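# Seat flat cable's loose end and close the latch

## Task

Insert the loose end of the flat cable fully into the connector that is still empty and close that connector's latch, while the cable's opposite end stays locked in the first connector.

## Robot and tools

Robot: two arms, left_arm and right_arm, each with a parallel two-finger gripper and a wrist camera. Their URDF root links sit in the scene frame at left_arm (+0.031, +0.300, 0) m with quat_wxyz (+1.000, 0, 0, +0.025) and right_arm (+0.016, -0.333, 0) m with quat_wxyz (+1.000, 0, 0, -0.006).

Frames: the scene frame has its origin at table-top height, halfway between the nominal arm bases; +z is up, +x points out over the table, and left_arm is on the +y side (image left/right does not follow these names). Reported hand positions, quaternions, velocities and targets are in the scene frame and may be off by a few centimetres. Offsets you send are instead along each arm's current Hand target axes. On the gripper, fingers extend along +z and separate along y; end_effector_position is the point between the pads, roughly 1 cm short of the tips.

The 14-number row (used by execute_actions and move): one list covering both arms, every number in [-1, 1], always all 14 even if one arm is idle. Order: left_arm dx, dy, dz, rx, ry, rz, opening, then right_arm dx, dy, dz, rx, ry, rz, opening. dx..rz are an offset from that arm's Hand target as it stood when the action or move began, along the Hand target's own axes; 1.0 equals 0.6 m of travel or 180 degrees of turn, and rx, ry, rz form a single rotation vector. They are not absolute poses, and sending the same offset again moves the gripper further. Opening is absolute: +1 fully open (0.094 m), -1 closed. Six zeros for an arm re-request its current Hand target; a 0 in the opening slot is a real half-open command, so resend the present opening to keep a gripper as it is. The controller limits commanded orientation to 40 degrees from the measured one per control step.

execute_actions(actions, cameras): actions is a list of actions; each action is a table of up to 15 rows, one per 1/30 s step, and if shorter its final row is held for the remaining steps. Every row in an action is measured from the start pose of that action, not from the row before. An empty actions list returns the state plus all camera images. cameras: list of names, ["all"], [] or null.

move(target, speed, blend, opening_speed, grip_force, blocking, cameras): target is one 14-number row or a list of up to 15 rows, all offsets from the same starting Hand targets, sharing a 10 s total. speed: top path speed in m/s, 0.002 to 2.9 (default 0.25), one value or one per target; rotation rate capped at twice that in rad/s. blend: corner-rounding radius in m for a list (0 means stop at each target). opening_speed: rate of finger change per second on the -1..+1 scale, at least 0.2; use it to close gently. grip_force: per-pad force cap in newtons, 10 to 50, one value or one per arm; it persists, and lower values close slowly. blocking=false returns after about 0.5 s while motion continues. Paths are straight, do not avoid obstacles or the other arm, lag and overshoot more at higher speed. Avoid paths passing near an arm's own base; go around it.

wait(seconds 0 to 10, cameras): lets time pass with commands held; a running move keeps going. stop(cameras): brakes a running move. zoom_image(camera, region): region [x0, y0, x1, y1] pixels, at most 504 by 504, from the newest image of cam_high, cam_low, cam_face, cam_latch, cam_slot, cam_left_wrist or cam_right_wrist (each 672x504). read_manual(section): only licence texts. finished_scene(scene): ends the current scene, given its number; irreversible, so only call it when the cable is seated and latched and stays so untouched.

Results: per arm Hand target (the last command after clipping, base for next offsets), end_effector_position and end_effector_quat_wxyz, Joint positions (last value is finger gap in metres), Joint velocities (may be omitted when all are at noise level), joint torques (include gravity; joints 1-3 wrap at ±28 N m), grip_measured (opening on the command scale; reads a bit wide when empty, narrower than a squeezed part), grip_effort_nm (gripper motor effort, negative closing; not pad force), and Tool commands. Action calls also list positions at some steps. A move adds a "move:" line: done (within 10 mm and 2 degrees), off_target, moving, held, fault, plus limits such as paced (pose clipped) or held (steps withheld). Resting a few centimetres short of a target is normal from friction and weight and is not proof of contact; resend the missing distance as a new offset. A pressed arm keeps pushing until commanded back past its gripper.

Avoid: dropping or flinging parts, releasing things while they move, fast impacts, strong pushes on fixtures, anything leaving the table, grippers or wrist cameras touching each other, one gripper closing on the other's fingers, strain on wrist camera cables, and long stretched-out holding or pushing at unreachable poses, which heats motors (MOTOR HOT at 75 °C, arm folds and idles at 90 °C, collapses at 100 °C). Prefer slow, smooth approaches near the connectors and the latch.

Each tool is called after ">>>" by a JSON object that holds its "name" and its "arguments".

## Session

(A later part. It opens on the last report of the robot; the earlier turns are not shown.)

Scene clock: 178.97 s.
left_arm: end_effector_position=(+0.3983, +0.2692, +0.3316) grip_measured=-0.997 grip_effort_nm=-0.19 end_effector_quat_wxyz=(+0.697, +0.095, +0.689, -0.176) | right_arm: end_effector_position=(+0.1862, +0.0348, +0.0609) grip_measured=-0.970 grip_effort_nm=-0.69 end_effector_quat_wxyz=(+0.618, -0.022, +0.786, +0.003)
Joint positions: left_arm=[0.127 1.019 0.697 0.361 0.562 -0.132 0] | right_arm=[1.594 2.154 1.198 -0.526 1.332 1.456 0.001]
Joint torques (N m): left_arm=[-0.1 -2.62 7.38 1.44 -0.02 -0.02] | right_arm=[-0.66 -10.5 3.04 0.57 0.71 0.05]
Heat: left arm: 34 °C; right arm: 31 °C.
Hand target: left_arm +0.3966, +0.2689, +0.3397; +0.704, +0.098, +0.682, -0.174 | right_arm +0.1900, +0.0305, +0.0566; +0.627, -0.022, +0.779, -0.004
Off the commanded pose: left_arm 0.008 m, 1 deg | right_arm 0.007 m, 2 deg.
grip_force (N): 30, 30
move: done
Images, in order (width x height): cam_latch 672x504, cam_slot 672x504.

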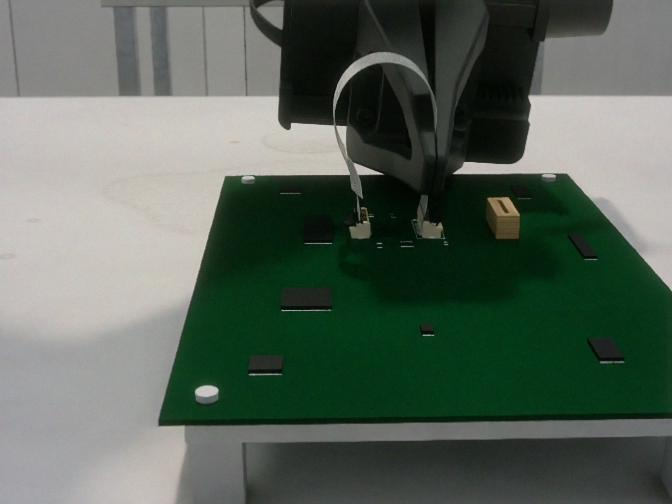

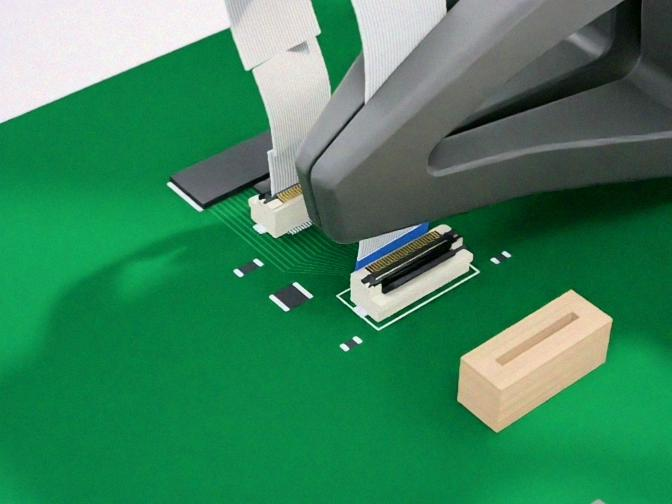

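>>> {"name": "move", "arguments": {"target": [[0,0,0,0,0,0,-1,-0.051,0,-0.011,0,0,0.013,-1],[0,0,0,0,0,0,-1,-0.0055,0,-0.0012,0,0,0.013,-1]], "speed": 0.05, "blend": [0.002,0], "cameras": ["cam_latch","cam_slot"]}}

>>> {"name": "zoom_image", "arguments": {"camera": "cam_slot", "region": [330, 200, 490, 340]}}

>>> {"name": "zoom_image", "arguments": {"camera": "cam_latch", "region": [400, 185, 450, 245]}}

Scene clock: 184.67 s.
left_arm: end_effector_position=(+0.3983, +0.2692, +0.3316) grip_measured=-0.997 grip_effort_nm=-0.19 end_effector_quat_wxyz=(+0.697, +0.095, +0.689, -0.176) | right_arm: end_effector_position=(+0.1862, +0.0351, +0.0638) grip_measured=-0.970 grip_effort_nm=-0.69 end_effector_quat_wxyz=(+0.618, -0.011, +0.786, +0.013)
Joint positions: left_arm=[0.127 1.019 0.697 0.361 0.562 -0.132 0] | right_arm=[1.594 2.146 1.198 -0.527 1.332 1.479 0.001]
Joint torques (N m): left_arm=[-0.03 -2.59 7.38 1.43 -0.01 -0.01] | right_arm=[-0.66 -10.55 3.11 0.56 0.74 0.23]
Heat: left arm: 35 °C; right arm: 31 °C.
Hand target: left_arm +0.3966, +0.2689, +0.3397; +0.704, +0.098, +0.682, -0.174 | right_arm +0.1900, +0.0306, +0.0600; +0.627, -0.006, +0.779, +0.009
Off the commanded pose: left_arm 0.008 m, 1 deg | right_arm 0.007 m, 2 deg.
grip_force (N): 30, 30
move: done
Images, in order (width x height): cam_latch 672x504, cam_slot 672x504.

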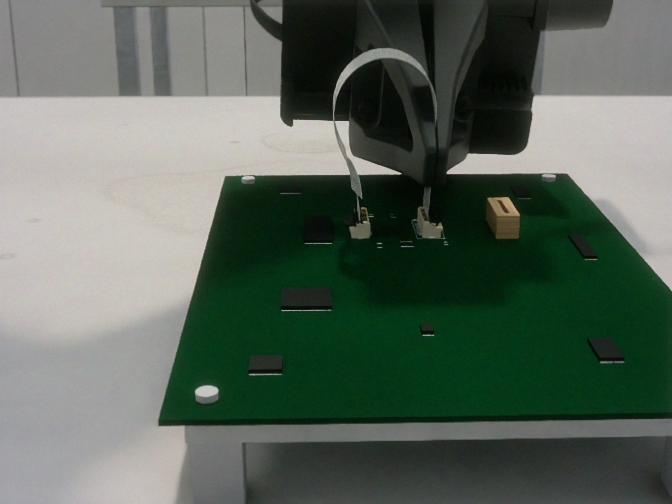

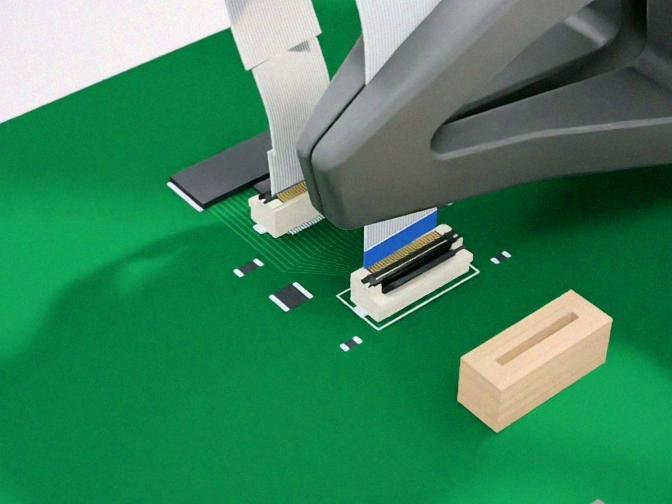

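Scaled by 3.150.

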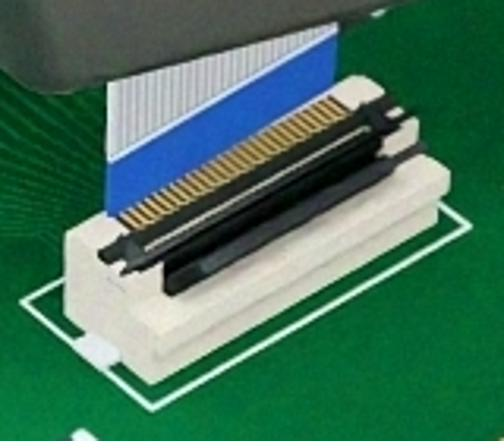

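Scaled by 8.400.

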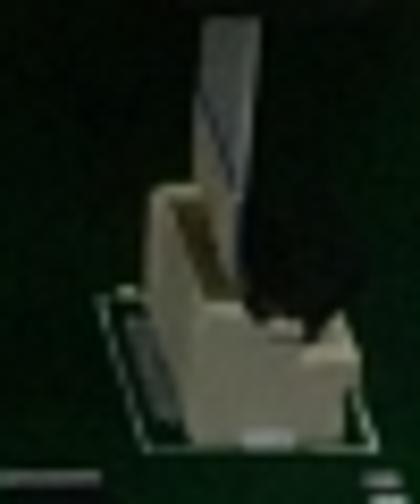

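>>> {"name": "move", "arguments": {"target": [[0,0,0,0,0,0,-1,0,0,0,0,0,0.012,-1],[0,0,0,0,0,0,-1,0.0075,-0.001,0.0003,0,0,0.008,-1]], "speed": 0.04, "cameras": ["cam_latch","cam_slot"]}}

>>> {"name": "zoom_image", "arguments": {"camera": "cam_slot", "region": [330, 200, 490, 340]}}

>>> {"name": "zoom_image", "arguments": {"camera": "cam_latch", "region": [400, 185, 450, 245]}}

Scene clock: 190.87 s.
left_arm: end_effector_position=(+0.3983, +0.2692, +0.3316) grip_measured=-0.997 grip_effort_nm=-0.19 end_effector_quat_wxyz=(+0.697, +0.095, +0.689, -0.176) | right_arm: end_effector_position=(+0.1863, +0.0358, +0.0627) grip_measured=-0.970 grip_effort_nm=-0.69 end_effector_quat_wxyz=(+0.619, +0.002, +0.785, +0.024)
Joint positions: left_arm=[0.127 1.019 0.697 0.361 0.562 -0.132 0] | right_arm=[1.594 2.151 1.198 -0.518 1.334 1.509 0.001]
Joint velocities: left_arm=[-0.007 -0.007 -0.002 0.037 -0.051 -0.154 0] | right_arm=[within noise]
Joint torques (N m): left_arm=[-0.01 -2.61 7.39 1.43 -0.01 -0.01] | right_arm=[-0.4 -10.18 2.88 0.53 0.69 0.23]
Heat: left arm: 35 °C; right arm: 32 °C.
Hand target: left_arm +0.3966, +0.2689, +0.3397; +0.704, +0.098, +0.682, -0.174 | right_arm +0.1892, +0.0300, +0.0556; +0.627, +0.004, +0.779, +0.017
Off the commanded pose: left_arm 0.008 m, 1 deg | right_arm 0.010 m, 1 deg.
grip_force (N): 30, 30
move: done
Images, in order (width x height): cam_latch 672x504, cam_slot 672x504.

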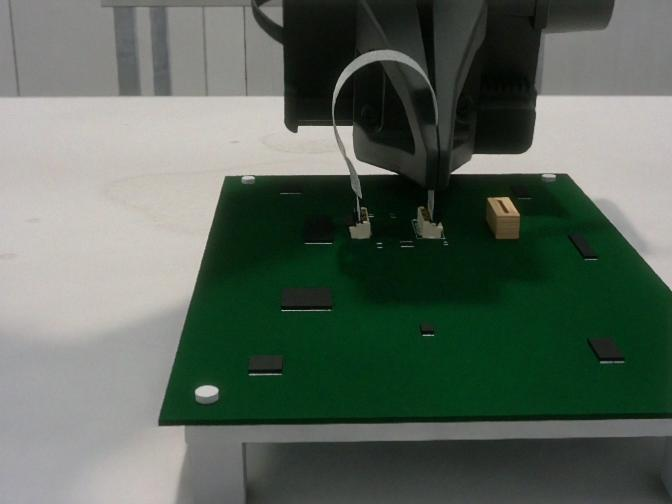

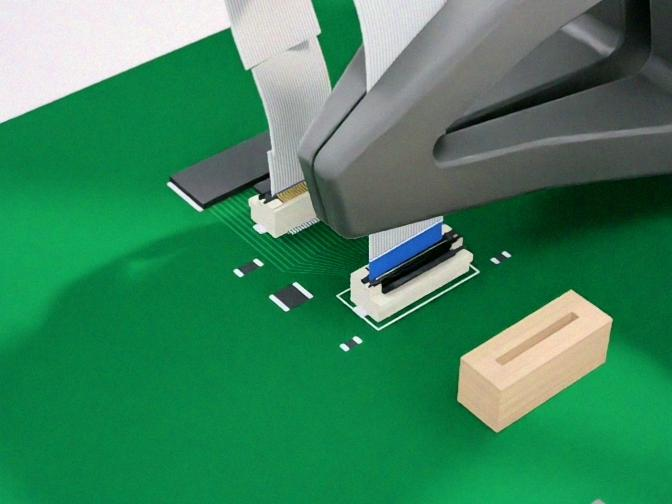

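Scaled by 3.150.

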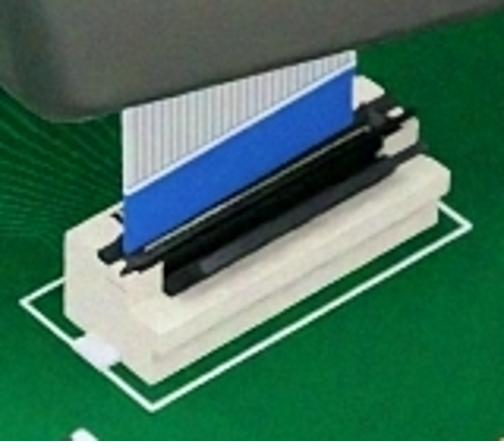

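Scaled by 8.400.

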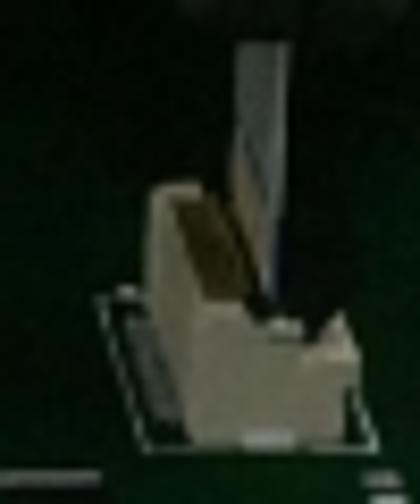

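>>> {"name": "move", "arguments": {"target": [[0,0,0,0,0,0,-1,-0.055,0.018,-0.0215,0,0,0,-1],[0,0,0,0,0,0,-1,-0.0118,0.0175,-0.0115,0,0,0,-1]], "speed": 0.05, "blend": [0.002,0], "cameras": ["cam_latch","cam_slot"]}}

>>> {"name": "zoom_image", "arguments": {"camera": "cam_slot", "region": [330, 200, 490, 340]}}

>>> {"name": "zoom_image", "arguments": {"camera": "cam_latch", "region": [400, 185, 450, 245]}}

Scene clock: 202.53 s.
left_arm: end_effector_position=(+0.3983, +0.2692, +0.3316) grip_measured=-0.997 grip_effort_nm=-0.19 end_effector_quat_wxyz=(+0.697, +0.095, +0.689, -0.176) | right_arm: end_effector_position=(+0.1851, +0.0348, +0.0630) grip_measured=-0.970 grip_effort_nm=-0.69 end_effector_quat_wxyz=(+0.617, -0.004, +0.787, +0.006)
Joint positions: left_arm=[0.127 1.019 0.697 0.361 0.562 -0.132 0] | right_arm=[1.597 2.176 1.25 -0.645 1.331 1.575 0.001]
Joint torques (N m): left_arm=[-0.02 -2.59 7.36 1.44 -0.01 -0.01] | right_arm=[0.7 -10.74 4.7 0.38 0.7 0.21]
Heat: left arm: 35 °C; right arm: 32 °C.
Hand target: left_arm +0.3966, +0.2689, +0.3397; +0.704, +0.098, +0.682, -0.174 | right_arm +0.1839, +0.0401, +0.0642; +0.627, +0.004, +0.779, +0.017
Off the commanded pose: left_arm 0.008 m, 1 deg | right_arm 0.006 m, 2 deg.
grip_force (N): 30, 30
move: done
Images, in order (width x height): cam_latch 672x504, cam_slot 672x504.

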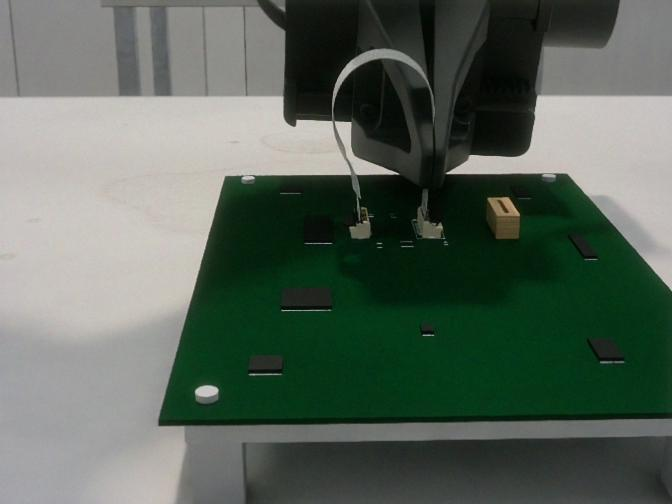

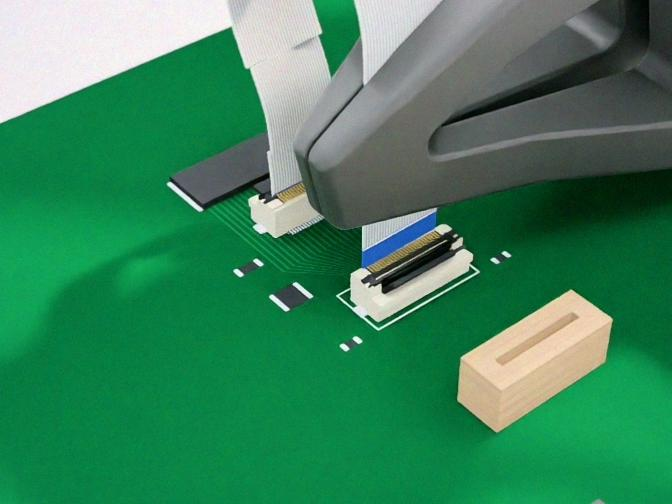

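Scaled by 3.150.

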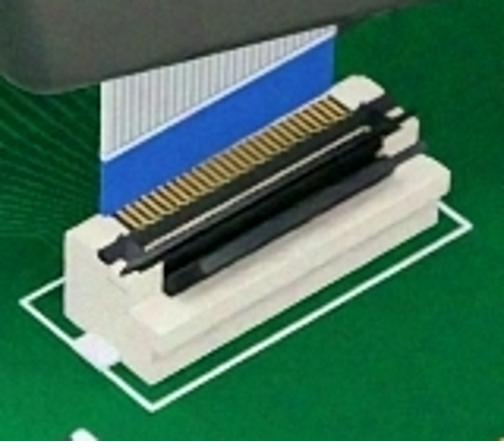

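Scaled by 8.400.

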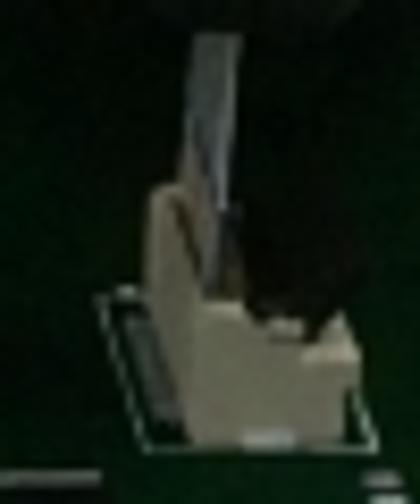

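>>> {"name": "move", "arguments": {"target": [[0,0,0,0,0,0,-1,-0.05,0.0025,-0.0125,0,0,0.016,-1],[0,0,0,0,0,0,-1,-0.002,0.0025,-0.002,0,0,0.016,-1]], "speed": 0.05, "blend": [0.002,0], "cameras": ["cam_latch","cam_slot"]}}

>>> {"name": "zoom_image", "arguments": {"camera": "cam_slot", "region": [330, 200, 490, 340]}}

>>> {"name": "zoom_image", "arguments": {"camera": "cam_latch", "region": [400, 185, 450, 245]}}

Scene clock: 209.67 s.
left_arm: end_effector_position=(+0.3983, +0.2692, +0.3316) grip_measured=-0.997 grip_effort_nm=-0.19 end_effector_quat_wxyz=(+0.697, +0.095, +0.689, -0.176) | right_arm: end_effector_position=(+0.1851, +0.0362, +0.0664) grip_measured=-0.970 grip_effort_nm=-0.69 end_effector_quat_wxyz=(+0.617, +0.020, +0.786, +0.023)
Joint positions: left_arm=[0.127 1.019 0.697 0.361 0.562 -0.132 0] | right_arm=[1.597 2.173 1.263 -0.666 1.331 1.64 0.001]
Joint torques (N m): left_arm=[-0.05 -2.59 7.41 1.43 -0.01 -0.03] | right_arm=[0.95 -10.3 4.98 0.37 0.74 0.19]
Heat: left arm: 35 °C; right arm: 32 °C.
Hand target: left_arm +0.3966, +0.2689, +0.3397; +0.704, +0.098, +0.682, -0.174 | right_arm +0.1830, +0.0416, +0.0657; +0.626, +0.024, +0.779, +0.033
Off the commanded pose: left_arm 0.008 m, 1 deg | right_arm 0.006 m, 2 deg.
grip_force (N): 30, 30
move: done
Images, in order (width x height): cam_latch 672x504, cam_slot 672x504.

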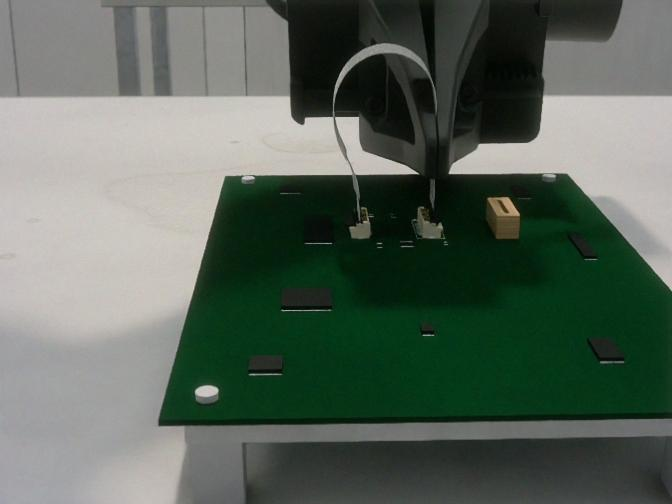

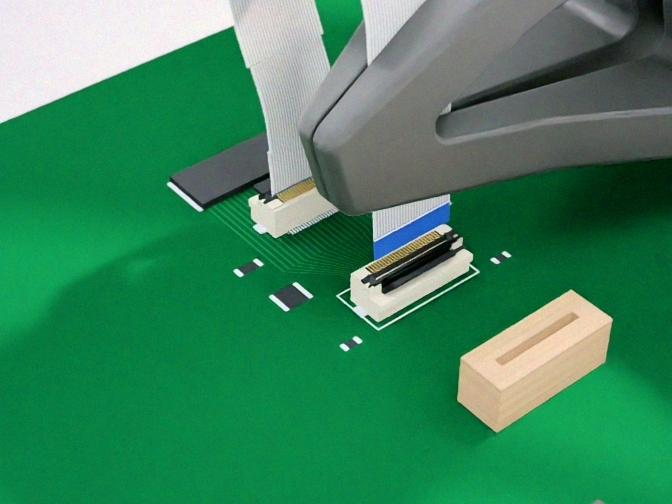

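Scaled by 3.150.

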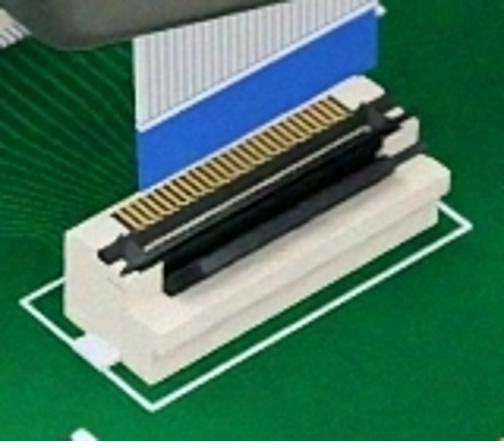

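Scaled by 8.400.

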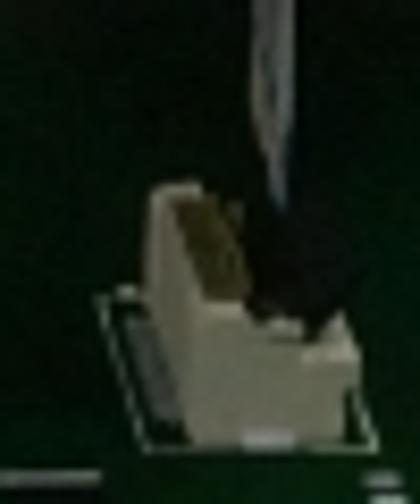

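>>> {"name": "move", "arguments": {"target": [0,0,0,0,0,0,-1,0.0095,-0.0015,0.0005,0,0,-0.003,-1], "speed": 0.03, "cameras": ["cam_latch","cam_slot"]}}

>>> {"name": "zoom_image", "arguments": {"camera": "cam_slot", "region": [330, 200, 490, 340]}}

>>> {"name": "zoom_image", "arguments": {"camera": "cam_latch", "region": [400, 185, 450, 245]}}

Scene clock: 215.30 s.
left_arm: end_effector_position=(+0.3983, +0.2692, +0.3316) grip_measured=-0.997 grip_effort_nm=-0.19 end_effector_quat_wxyz=(+0.697, +0.095, +0.689, -0.176) | right_arm: end_effector_position=(+0.1844, +0.0366, +0.0625) grip_measured=-0.970 grip_effort_nm=-0.69 end_effector_quat_wxyz=(+0.618, +0.017, +0.786, +0.022)
Joint positions: left_arm=[0.127 1.019 0.697 0.361 0.562 -0.132 0] | right_arm=[1.599 2.186 1.263 -0.659 1.333 1.64 0.001]
Joint torques (N m): left_arm=[-0.03 -2.56 7.38 1.43 -0.01 -0.02] | right_arm=[0.95 -10.09 4.57 0.35 0.72 0.22]
Heat: left arm: 35 °C; right arm: 32 °C.
Hand target: left_arm +0.3966, +0.2689, +0.3397; +0.704, +0.098, +0.682, -0.174 | right_arm +0.1821, +0.0411, +0.0600; +0.626, +0.020, +0.779, +0.030
Off the commanded pose: left_arm 0.008 m, 1 deg | right_arm 0.006 m, 2 deg.
grip_force (N): 30, 30
move: done
Images, in order (width x height): cam_latch 672x504, cam_slot 672x504.

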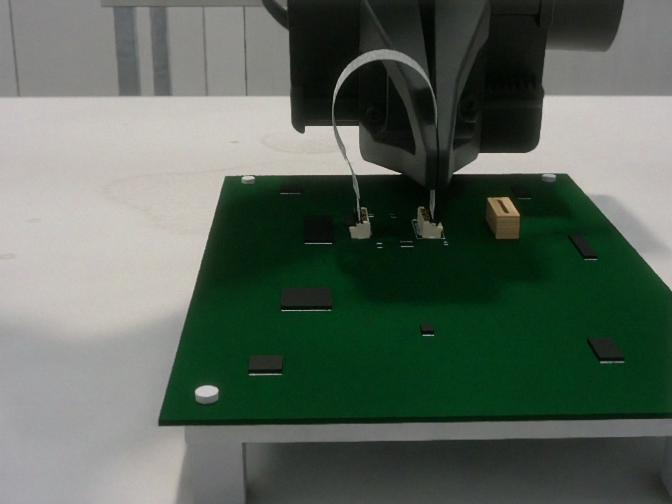

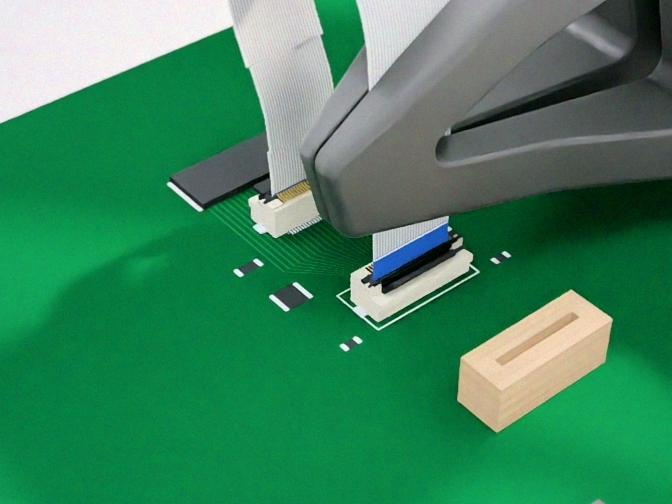

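Scaled by 3.150.

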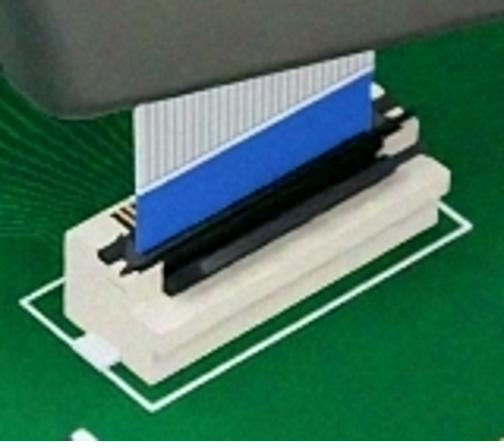

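Scaled by 8.400.

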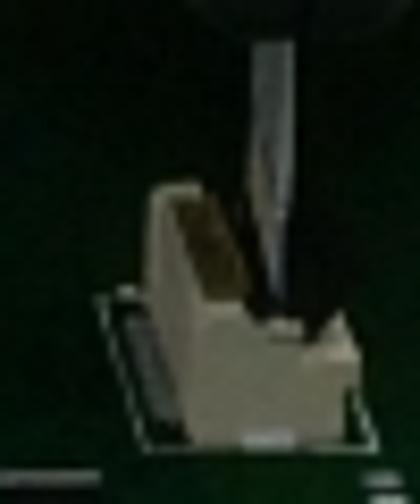

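>>> {"name": "move", "arguments": {"target": [[0,0,0,0,0,0,-1,0,0,-0.0018,0,0,-0.007,-1]], "speed": 0.05, "cameras": ["cam_latch","cam_slot"]}}

>>> {"name": "zoom_image", "arguments": {"camera": "cam_slot", "region": [330, 200, 490, 340]}}

>>> {"name": "zoom_image", "arguments": {"camera": "cam_latch", "region": [400, 185, 450, 245]}}

Scene clock: 224.17 s.
left_arm: end_effector_position=(+0.3983, +0.2692, +0.3316) grip_measured=-0.997 grip_effort_nm=-0.19 end_effector_quat_wxyz=(+0.697, +0.095, +0.689, -0.176) | right_arm: end_effector_position=(+0.1833, +0.0370, +0.0612) grip_measured=-0.970 grip_effort_nm=-0.69 end_effector_quat_wxyz=(+0.618, +0.015, +0.786, +0.022)
Joint positions: left_arm=[0.127 1.019 0.697 0.361 0.562 -0.132 0] | right_arm=[1.602 2.19 1.263 -0.659 1.333 1.64 0.001]
Joint torques (N m): left_arm=[-0.08 -2.58 7.36 1.43 -0.01 -0.02] | right_arm=[1.01 -10.28 4.93 0.22 0.72 0.09]
Heat: left arm: 35 °C; right arm: 33 °C.
Hand target: left_arm +0.3966, +0.2689, +0.3397; +0.704, +0.098, +0.682, -0.174 | right_arm +0.1809, +0.0411, +0.0603; +0.627, +0.011, +0.779, +0.023
Off the commanded pose: left_arm 0.008 m, 1 deg | right_arm 0.005 m, 1 deg.
grip_force (N): 30, 30
move: done
Images, in order (width x height): cam_latch 672x504, cam_slot 672x504.

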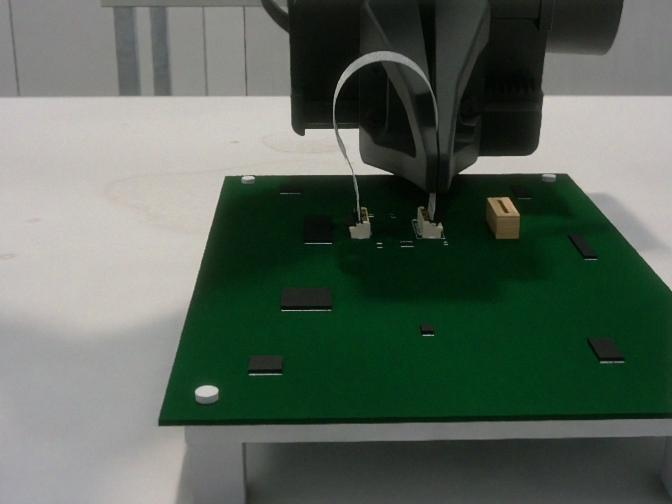

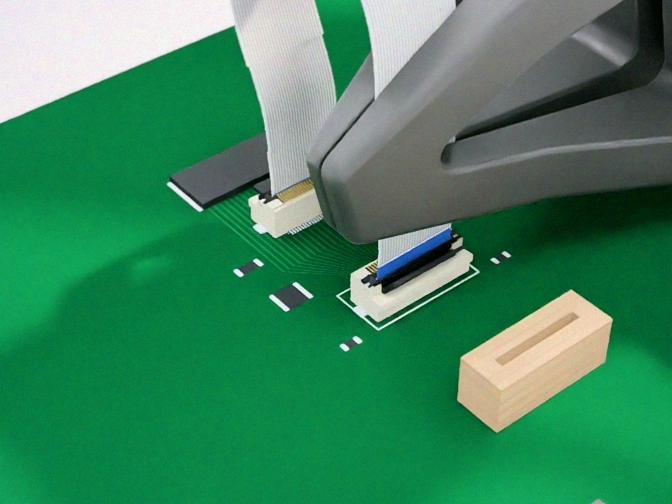

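Scaled by 3.150.

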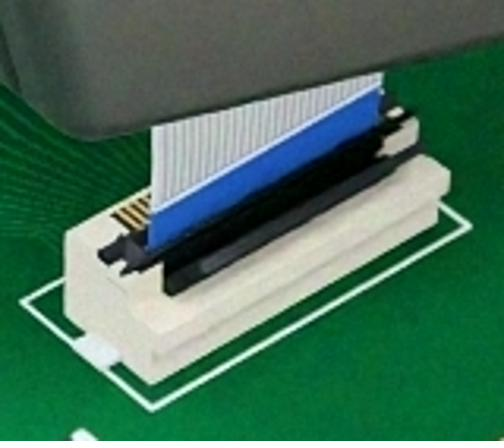

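Scaled by 8.400.

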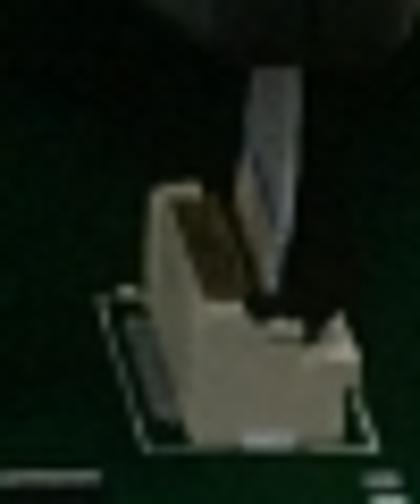

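>>> {"name": "move", "arguments": {"target": [0,0,0,0,0,0,-1,0.011,-0.001,0.0042,0,0,0,-1], "speed": 0.03, "cameras": ["cam_latch","cam_slot"]}}

>>> {"name": "zoom_image", "arguments": {"camera": "cam_slot", "region": [330, 200, 490, 340]}}

>>> {"name": "zoom_image", "arguments": {"camera": "cam_latch", "region": [400, 185, 450, 245]}}

Scene clock: 229.43 s.
left_arm: end_effector_position=(+0.3983, +0.2692, +0.3316) grip_measured=-0.997 grip_effort_nm=-0.19 end_effector_quat_wxyz=(+0.697, +0.095, +0.689, -0.176) | right_arm: end_effector_position=(+0.1837, +0.0366, +0.0582) grip_measured=-0.970 grip_effort_nm=-0.69 end_effector_quat_wxyz=(+0.622, +0.012, +0.783, +0.018)
Joint positions: left_arm=[0.127 1.019 0.697 0.361 0.562 -0.132 0] | right_arm=[1.602 2.203 1.263 -0.655 1.343 1.64 0.001]
Joint torques (N m): left_arm=[-0.02 -2.61 7.36 1.42 -0.01 -0.01] | right_arm=[0.8 -10.19 4.4 0.45 0.63 0.05]
Heat: left arm: 35 °C; right arm: 33 °C.
Hand target: left_arm +0.3966, +0.2689, +0.3397; +0.704, +0.098, +0.682, -0.174 | right_arm +0.1820, +0.0409, +0.0532; +0.627, +0.011, +0.779, +0.023
Off the commanded pose: left_arm 0.008 m, 1 deg | right_arm 0.007 m, 1 deg.
grip_force (N): 30, 30
move: done
Images, in order (width x height): cam_latch 672x504, cam_slot 672x504.

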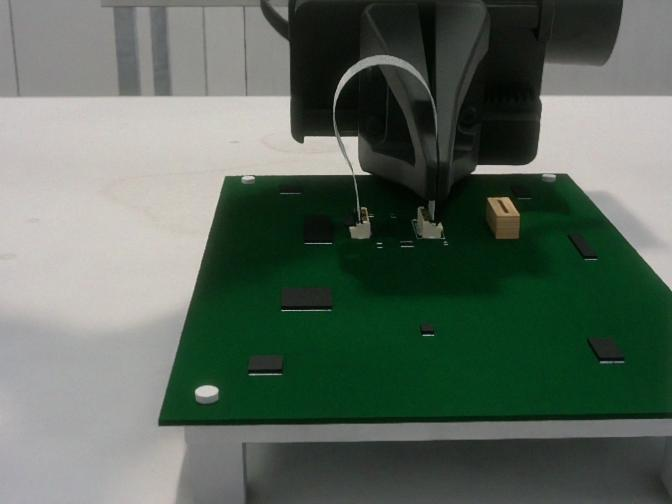

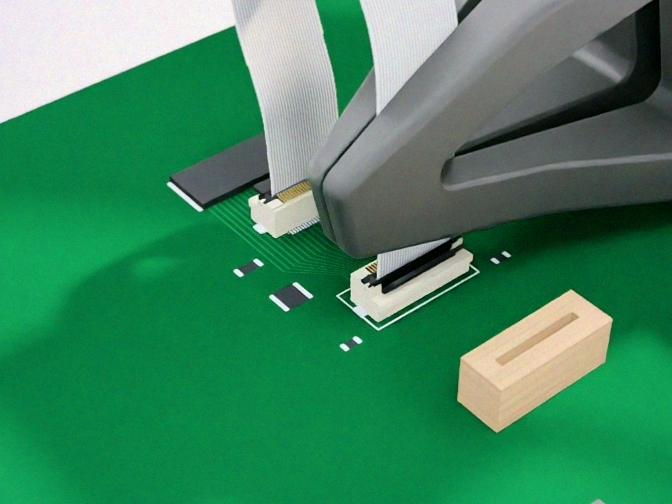

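Scaled by 3.150.

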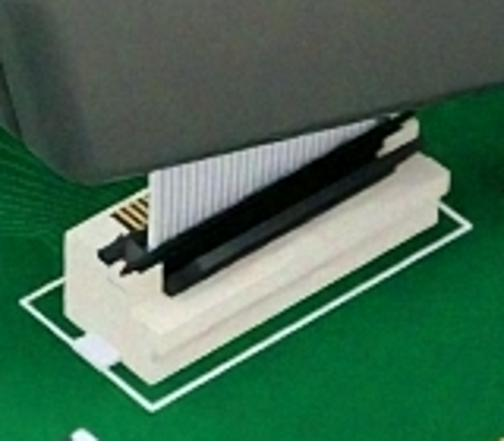

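Scaled by 8.400.

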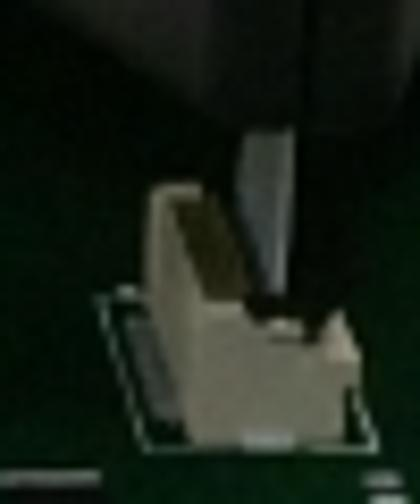

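>>> {"name": "move", "arguments": {"target": [[0,0,0,0,0,0,-1,0.0065,-0.0003,0.0014,0,0,0,-1],[0,0,0,0,0,0,-1,0.0065,-0.0003,0.0014,0,0,0,-0.7],[0,0,0,0,0,0,-1,-0.001,0.0026,-0.1112,0,0,0,-0.7],[0,0,0,0,0,0,-1,-0.1977,-0.2707,-0.1747,0,0,0,-0.7],[0.454,-0.454,-0.209,0.3036,0.3852,0.2456,-1,-0.1977,-0.2707,-0.1747,0,0,0,-0.7]], "speed": [0.03,0.03,0.12,0.35,0.4], "blend": [0,0,0.004,0.02,0], "grip_force": 50, "cameras": ["cam_latch","cam_slot","cam_left_wrist"]}}

>>> {"name": "zoom_image", "arguments": {"camera": "cam_slot", "region": [330, 200, 490, 340]}}

>>> {"name": "zoom_image", "arguments": {"camera": "cam_latch", "region": [400, 185, 450, 245]}}

Scene clock: 250.83 s.
left_arm: end_effector_position=(+0.1768, +0.0406, +0.0831) grip_measured=-0.997 grip_effort_nm=-0.19 end_effector_quat_wxyz=(+0.106, +0.686, +0.712, -0.108) | right_arm: end_effector_position=(+0.1080, -0.1323, +0.1768) grip_measured=-0.702 grip_effort_nm=0.08 end_effector_quat_wxyz=(+0.551, -0.075, +0.831, +0.032)
Joint positions: left_arm=[-1.01 1.45 0.98 -0.848 0.171 0.551 0] | right_arm=[1.967 1.43 0.902 -1.55 1.107 2.093 0.014]
Joint torques (N m): left_arm=[-0.43 -4.11 8.06 0.49 0.09 -0.11] | right_arm=[0.46 -5.19 5.34 -0.74 0.56 0.18]
Heat: left arm: 35 °C; right arm: 32 °C.
Hand target: left_arm +0.1800, +0.0351, +0.0897; +0.113, +0.684, +0.713, -0.108 | right_arm +0.1068, -0.1291, +0.1832; +0.627, +0.011, +0.779, +0.023
Off the commanded pose: left_arm 0.009 m, 1 deg | right_arm 0.007 m, 14 deg.
joint sent to its limit (right arm) — joint 6 (wrist roll), upper limit. The joint targets are off in orientation, not in position.
move: off_target (right_arm)
Images, in order (width x height): cam_latch 672x504, cam_slot 672x504, cam_left_wrist 672x504.

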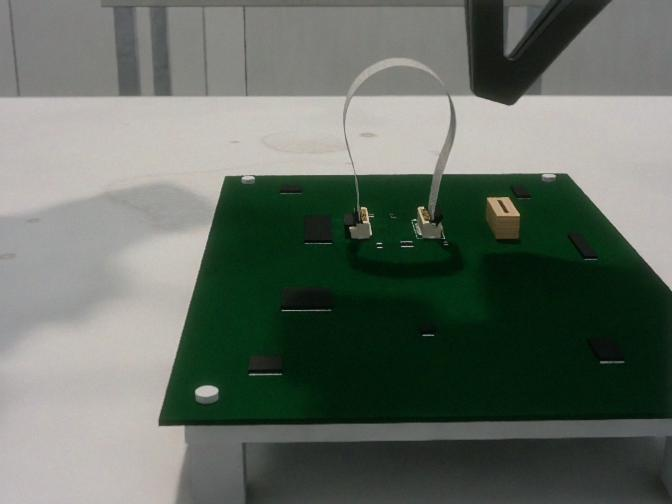

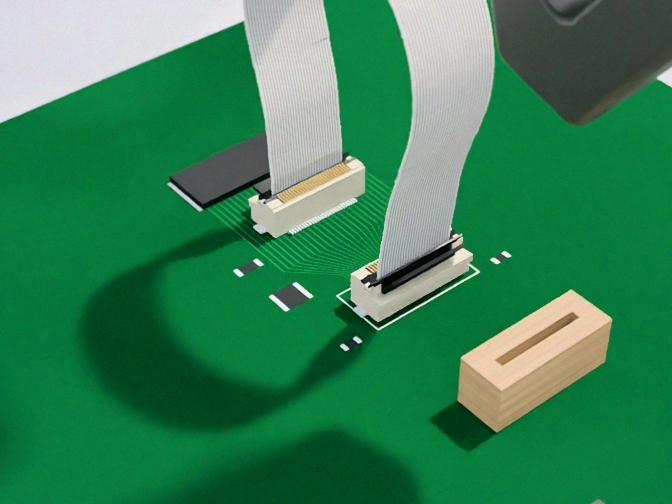

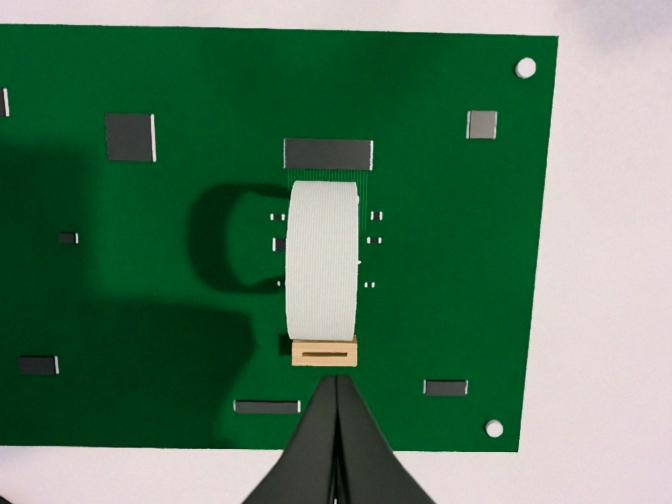

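Scaled by 3.150.

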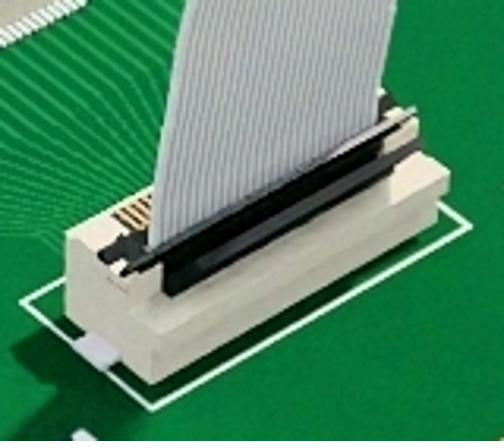

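Scaled by 8.400.

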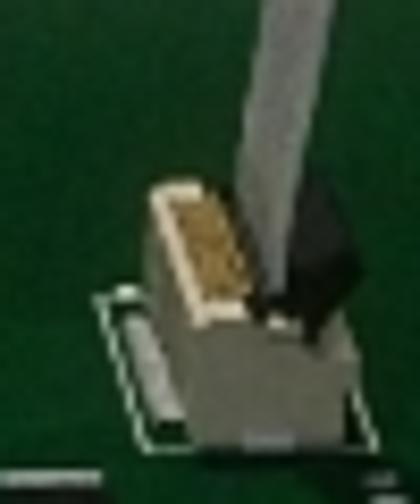

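>>> {"name": "move", "arguments": {"target": [0.004,0.0067,0.0753,0,0,0,-1,0,0,0,0,0,0,-0.7], "speed": 0.08, "cameras": ["cam_latch","cam_slot"]}}

>>> {"name": "zoom_image", "arguments": {"camera": "cam_latch", "region": [400, 165, 480, 245]}}

Scene clock: 262.57 s.
left_arm: end_effector_position=(+0.1861, +0.0247, +0.0504) grip_measured=-0.997 grip_effort_nm=-0.19 end_effector_quat_wxyz=(+0.115, +0.684, +0.712, -0.109) | right_arm: end_effector_position=(+0.1080, -0.1323, +0.1768) grip_measured=-0.702 grip_effort_nm=0.08 end_effector_quat_wxyz=(+0.551, -0.075, +0.831, +0.032)
Joint positions: left_arm=[-1.018 1.546 0.928 -0.681 0.166 0.541 0] | right_arm=[1.967 1.43 0.902 -1.55 1.107 2.093 0.014]
Joint torques (N m): left_arm=[-0.84 -4.48 4.67 0.69 0.09 -0.12] | right_arm=[0.4 -5.04 5.29 -0.78 0.57 0.22]
Heat: left arm: 33 °C; right arm: 31 °C.
Hand target: left_arm +0.1845, +0.0236, +0.0460; +0.113, +0.684, +0.713, -0.108 | right_arm +0.1068, -0.1291, +0.1832; +0.627, +0.011, +0.779, +0.023
Off the commanded pose: left_arm 0.005 m, 0 deg | right_arm 0.007 m, 14 deg.
joint sent to its limit (right arm) — joint 6 (wrist roll), upper limit. The joint targets are off in orientation, not in position.
move: off_target (right_arm)
Images, in order (width x height): cam_latch 672x504, cam_slot 672x504.

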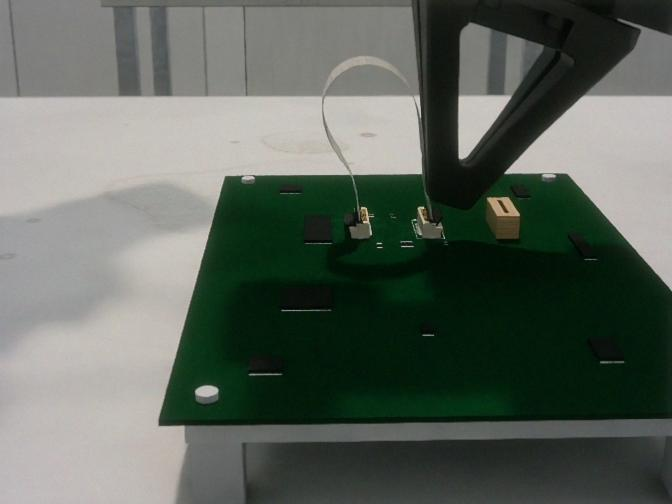

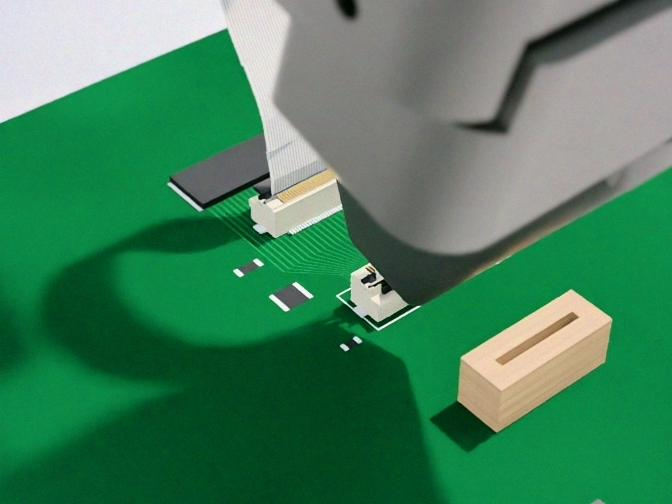

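Scaled by 6.300.

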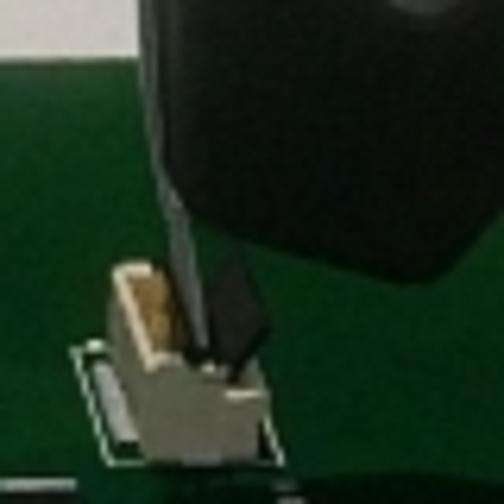

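>>> {"name": "move", "arguments": {"target": [[0.0073,-0.003,-0.0024,0,0,0,-1,0,0,0,0,0,0,-0.7],[0.015,-0.003,0.0215,0,0,0,-1,0,0,0,0,0,0,-0.7]], "speed": 0.04, "cameras": ["cam_latch","cam_slot"]}}

>>> {"name": "zoom_image", "arguments": {"camera": "cam_latch", "region": [400, 165, 480, 245]}}

Scene clock: 268.97 s.
left_arm: end_effector_position=(+0.1839, +0.0288, +0.0409) grip_measured=-0.997 grip_effort_nm=-0.19 end_effector_quat_wxyz=(+0.113, +0.684, +0.713, -0.107) | right_arm: end_effector_position=(+0.1080, -0.1323, +0.1768) grip_measured=-0.702 grip_effort_nm=0.08 end_effector_quat_wxyz=(+0.551, -0.075, +0.831, +0.032)
Joint positions: left_arm=[-1.018 1.546 0.888 -0.644 0.164 0.541 0] | right_arm=[1.967 1.43 0.902 -1.55 1.107 2.093 0.014]
Joint torques (N m): left_arm=[-0.49 -3.97 3.11 0.95 0.1 -0.08] | right_arm=[0.38 -5.09 5.39 -0.73 0.55 0.18]
Heat: left arm: 33 °C; right arm: 30 °C.
Hand target: left_arm +0.1824, +0.0282, +0.0309; +0.112, +0.684, +0.713, -0.108 | right_arm +0.1068, -0.1291, +0.1832; +0.627, +0.011, +0.779, +0.023
Off the commanded pose: left_arm 0.010 m, 0 deg | right_arm 0.007 m, 14 deg.
joint sent to its limit (right arm) — joint 6 (wrist roll), upper limit. The joint targets are off in orientation, not in position.
move: off_target (right_arm)
Images, in order (width x height): cam_latch 672x504, cam_slot 672x504.

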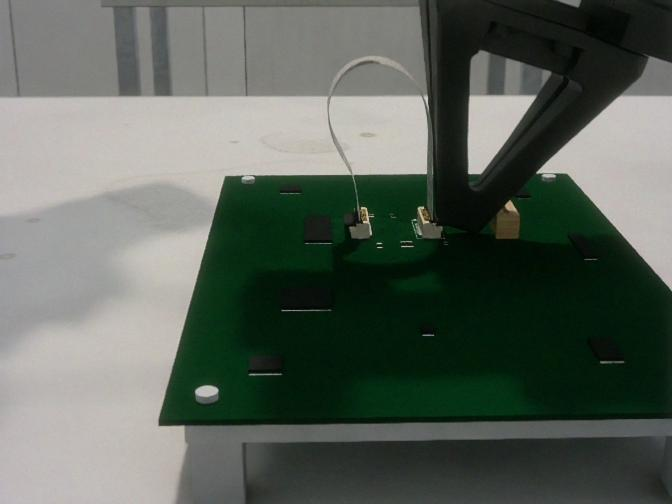

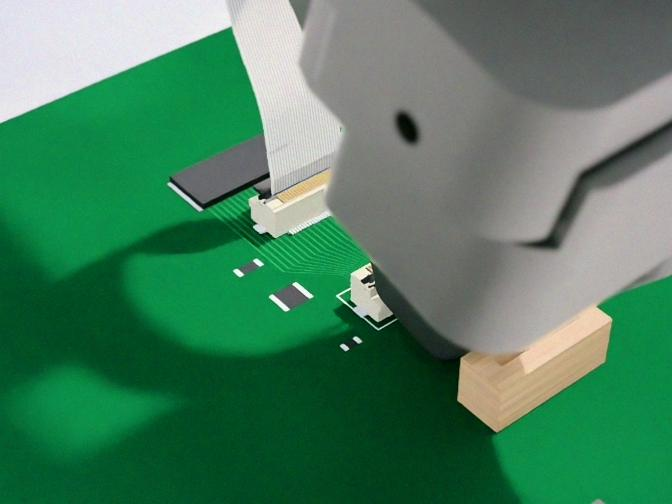

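Scaled by 6.300.

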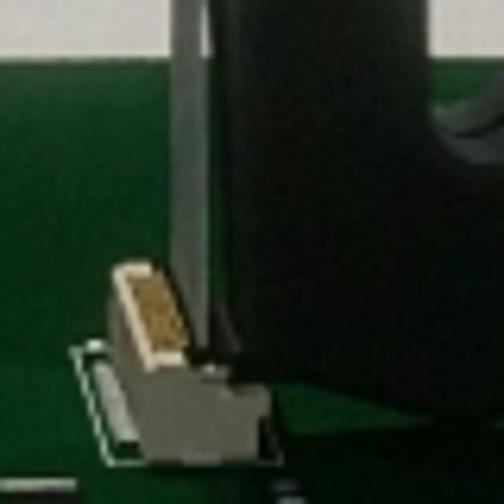

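>>> {"name": "move", "arguments": {"target": [-0.036,0.003,-0.11,0,0,0,-1,0,0,0,0,0,0,-0.7], "speed": 0.15, "cameras": ["cam_latch","cam_slot"]}}

>>> {"name": "zoom_image", "arguments": {"camera": "cam_slot", "region": [330, 200, 490, 340]}}

>>> {"name": "zoom_image", "arguments": {"camera": "cam_latch", "region": [400, 185, 450, 245]}}

Scene clock: 273.07 s.
left_arm: end_effector_position=(+0.1814, +0.0324, +0.0875) grip_measured=-0.997 grip_effort_nm=-0.19 end_effector_quat_wxyz=(+0.095, +0.685, +0.715, -0.104) | right_arm: end_effector_position=(+0.1080, -0.1323, +0.1768) grip_measured=-0.702 grip_effort_nm=0.08 end_effector_quat_wxyz=(+0.551, -0.075, +0.831, +0.032)
Joint positions: left_arm=[-1.018 1.503 1.051 -0.888 0.164 0.541 0] | right_arm=[1.967 1.43 0.902 -1.55 1.107 2.093 0.014]
Joint torques (N m): left_arm=[0.05 -6.53 7.51 0.48 0.13 -0.01] | right_arm=[0.5 -5.08 5.38 -0.73 0.57 0.18]
Heat: left arm: 33 °C; right arm: 30 °C.
Hand target: left_arm +0.1843, +0.0280, +0.1004; +0.113, +0.684, +0.713, -0.108 | right_arm +0.1068, -0.1291, +0.1832; +0.627, +0.011, +0.779, +0.023
Off the commanded pose: left_arm 0.014 m, 2 deg | right_arm 0.007 m, 14 deg.
joint sent to its limit (right arm) — joint 6 (wrist roll), upper limit. The joint targets are off in orientation, not in position.
move: off_target (left_arm, right_arm)
Images, in order (width x height): cam_latch 672x504, cam_slot 672x504.

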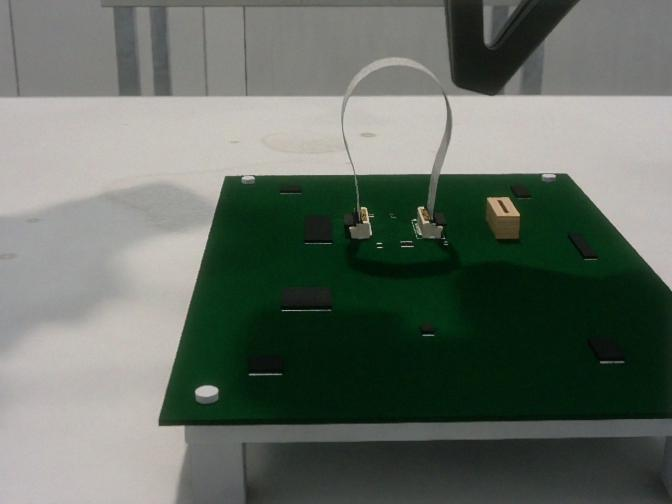

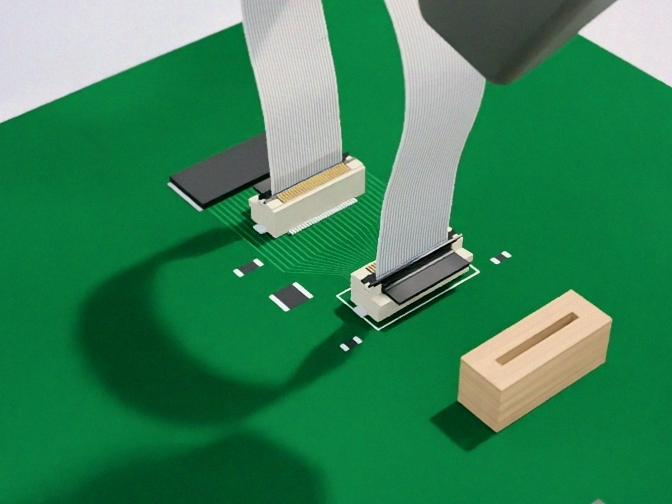

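Scaled by 3.150.

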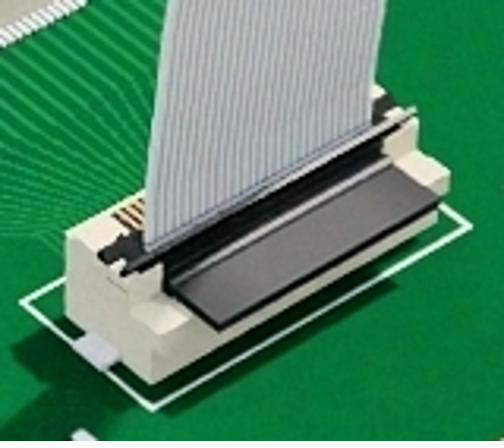

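Scaled by 8.400.

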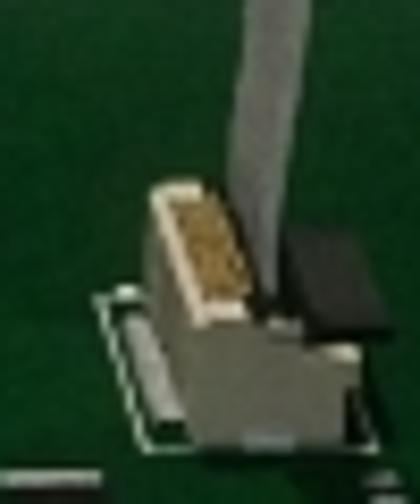

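Identical to the finished state in scene 1: the latch lies flat and the cable is seated.

>>> {"name": "finished_scene", "arguments": {"scene": 2}}

The scene is finished: the task was done.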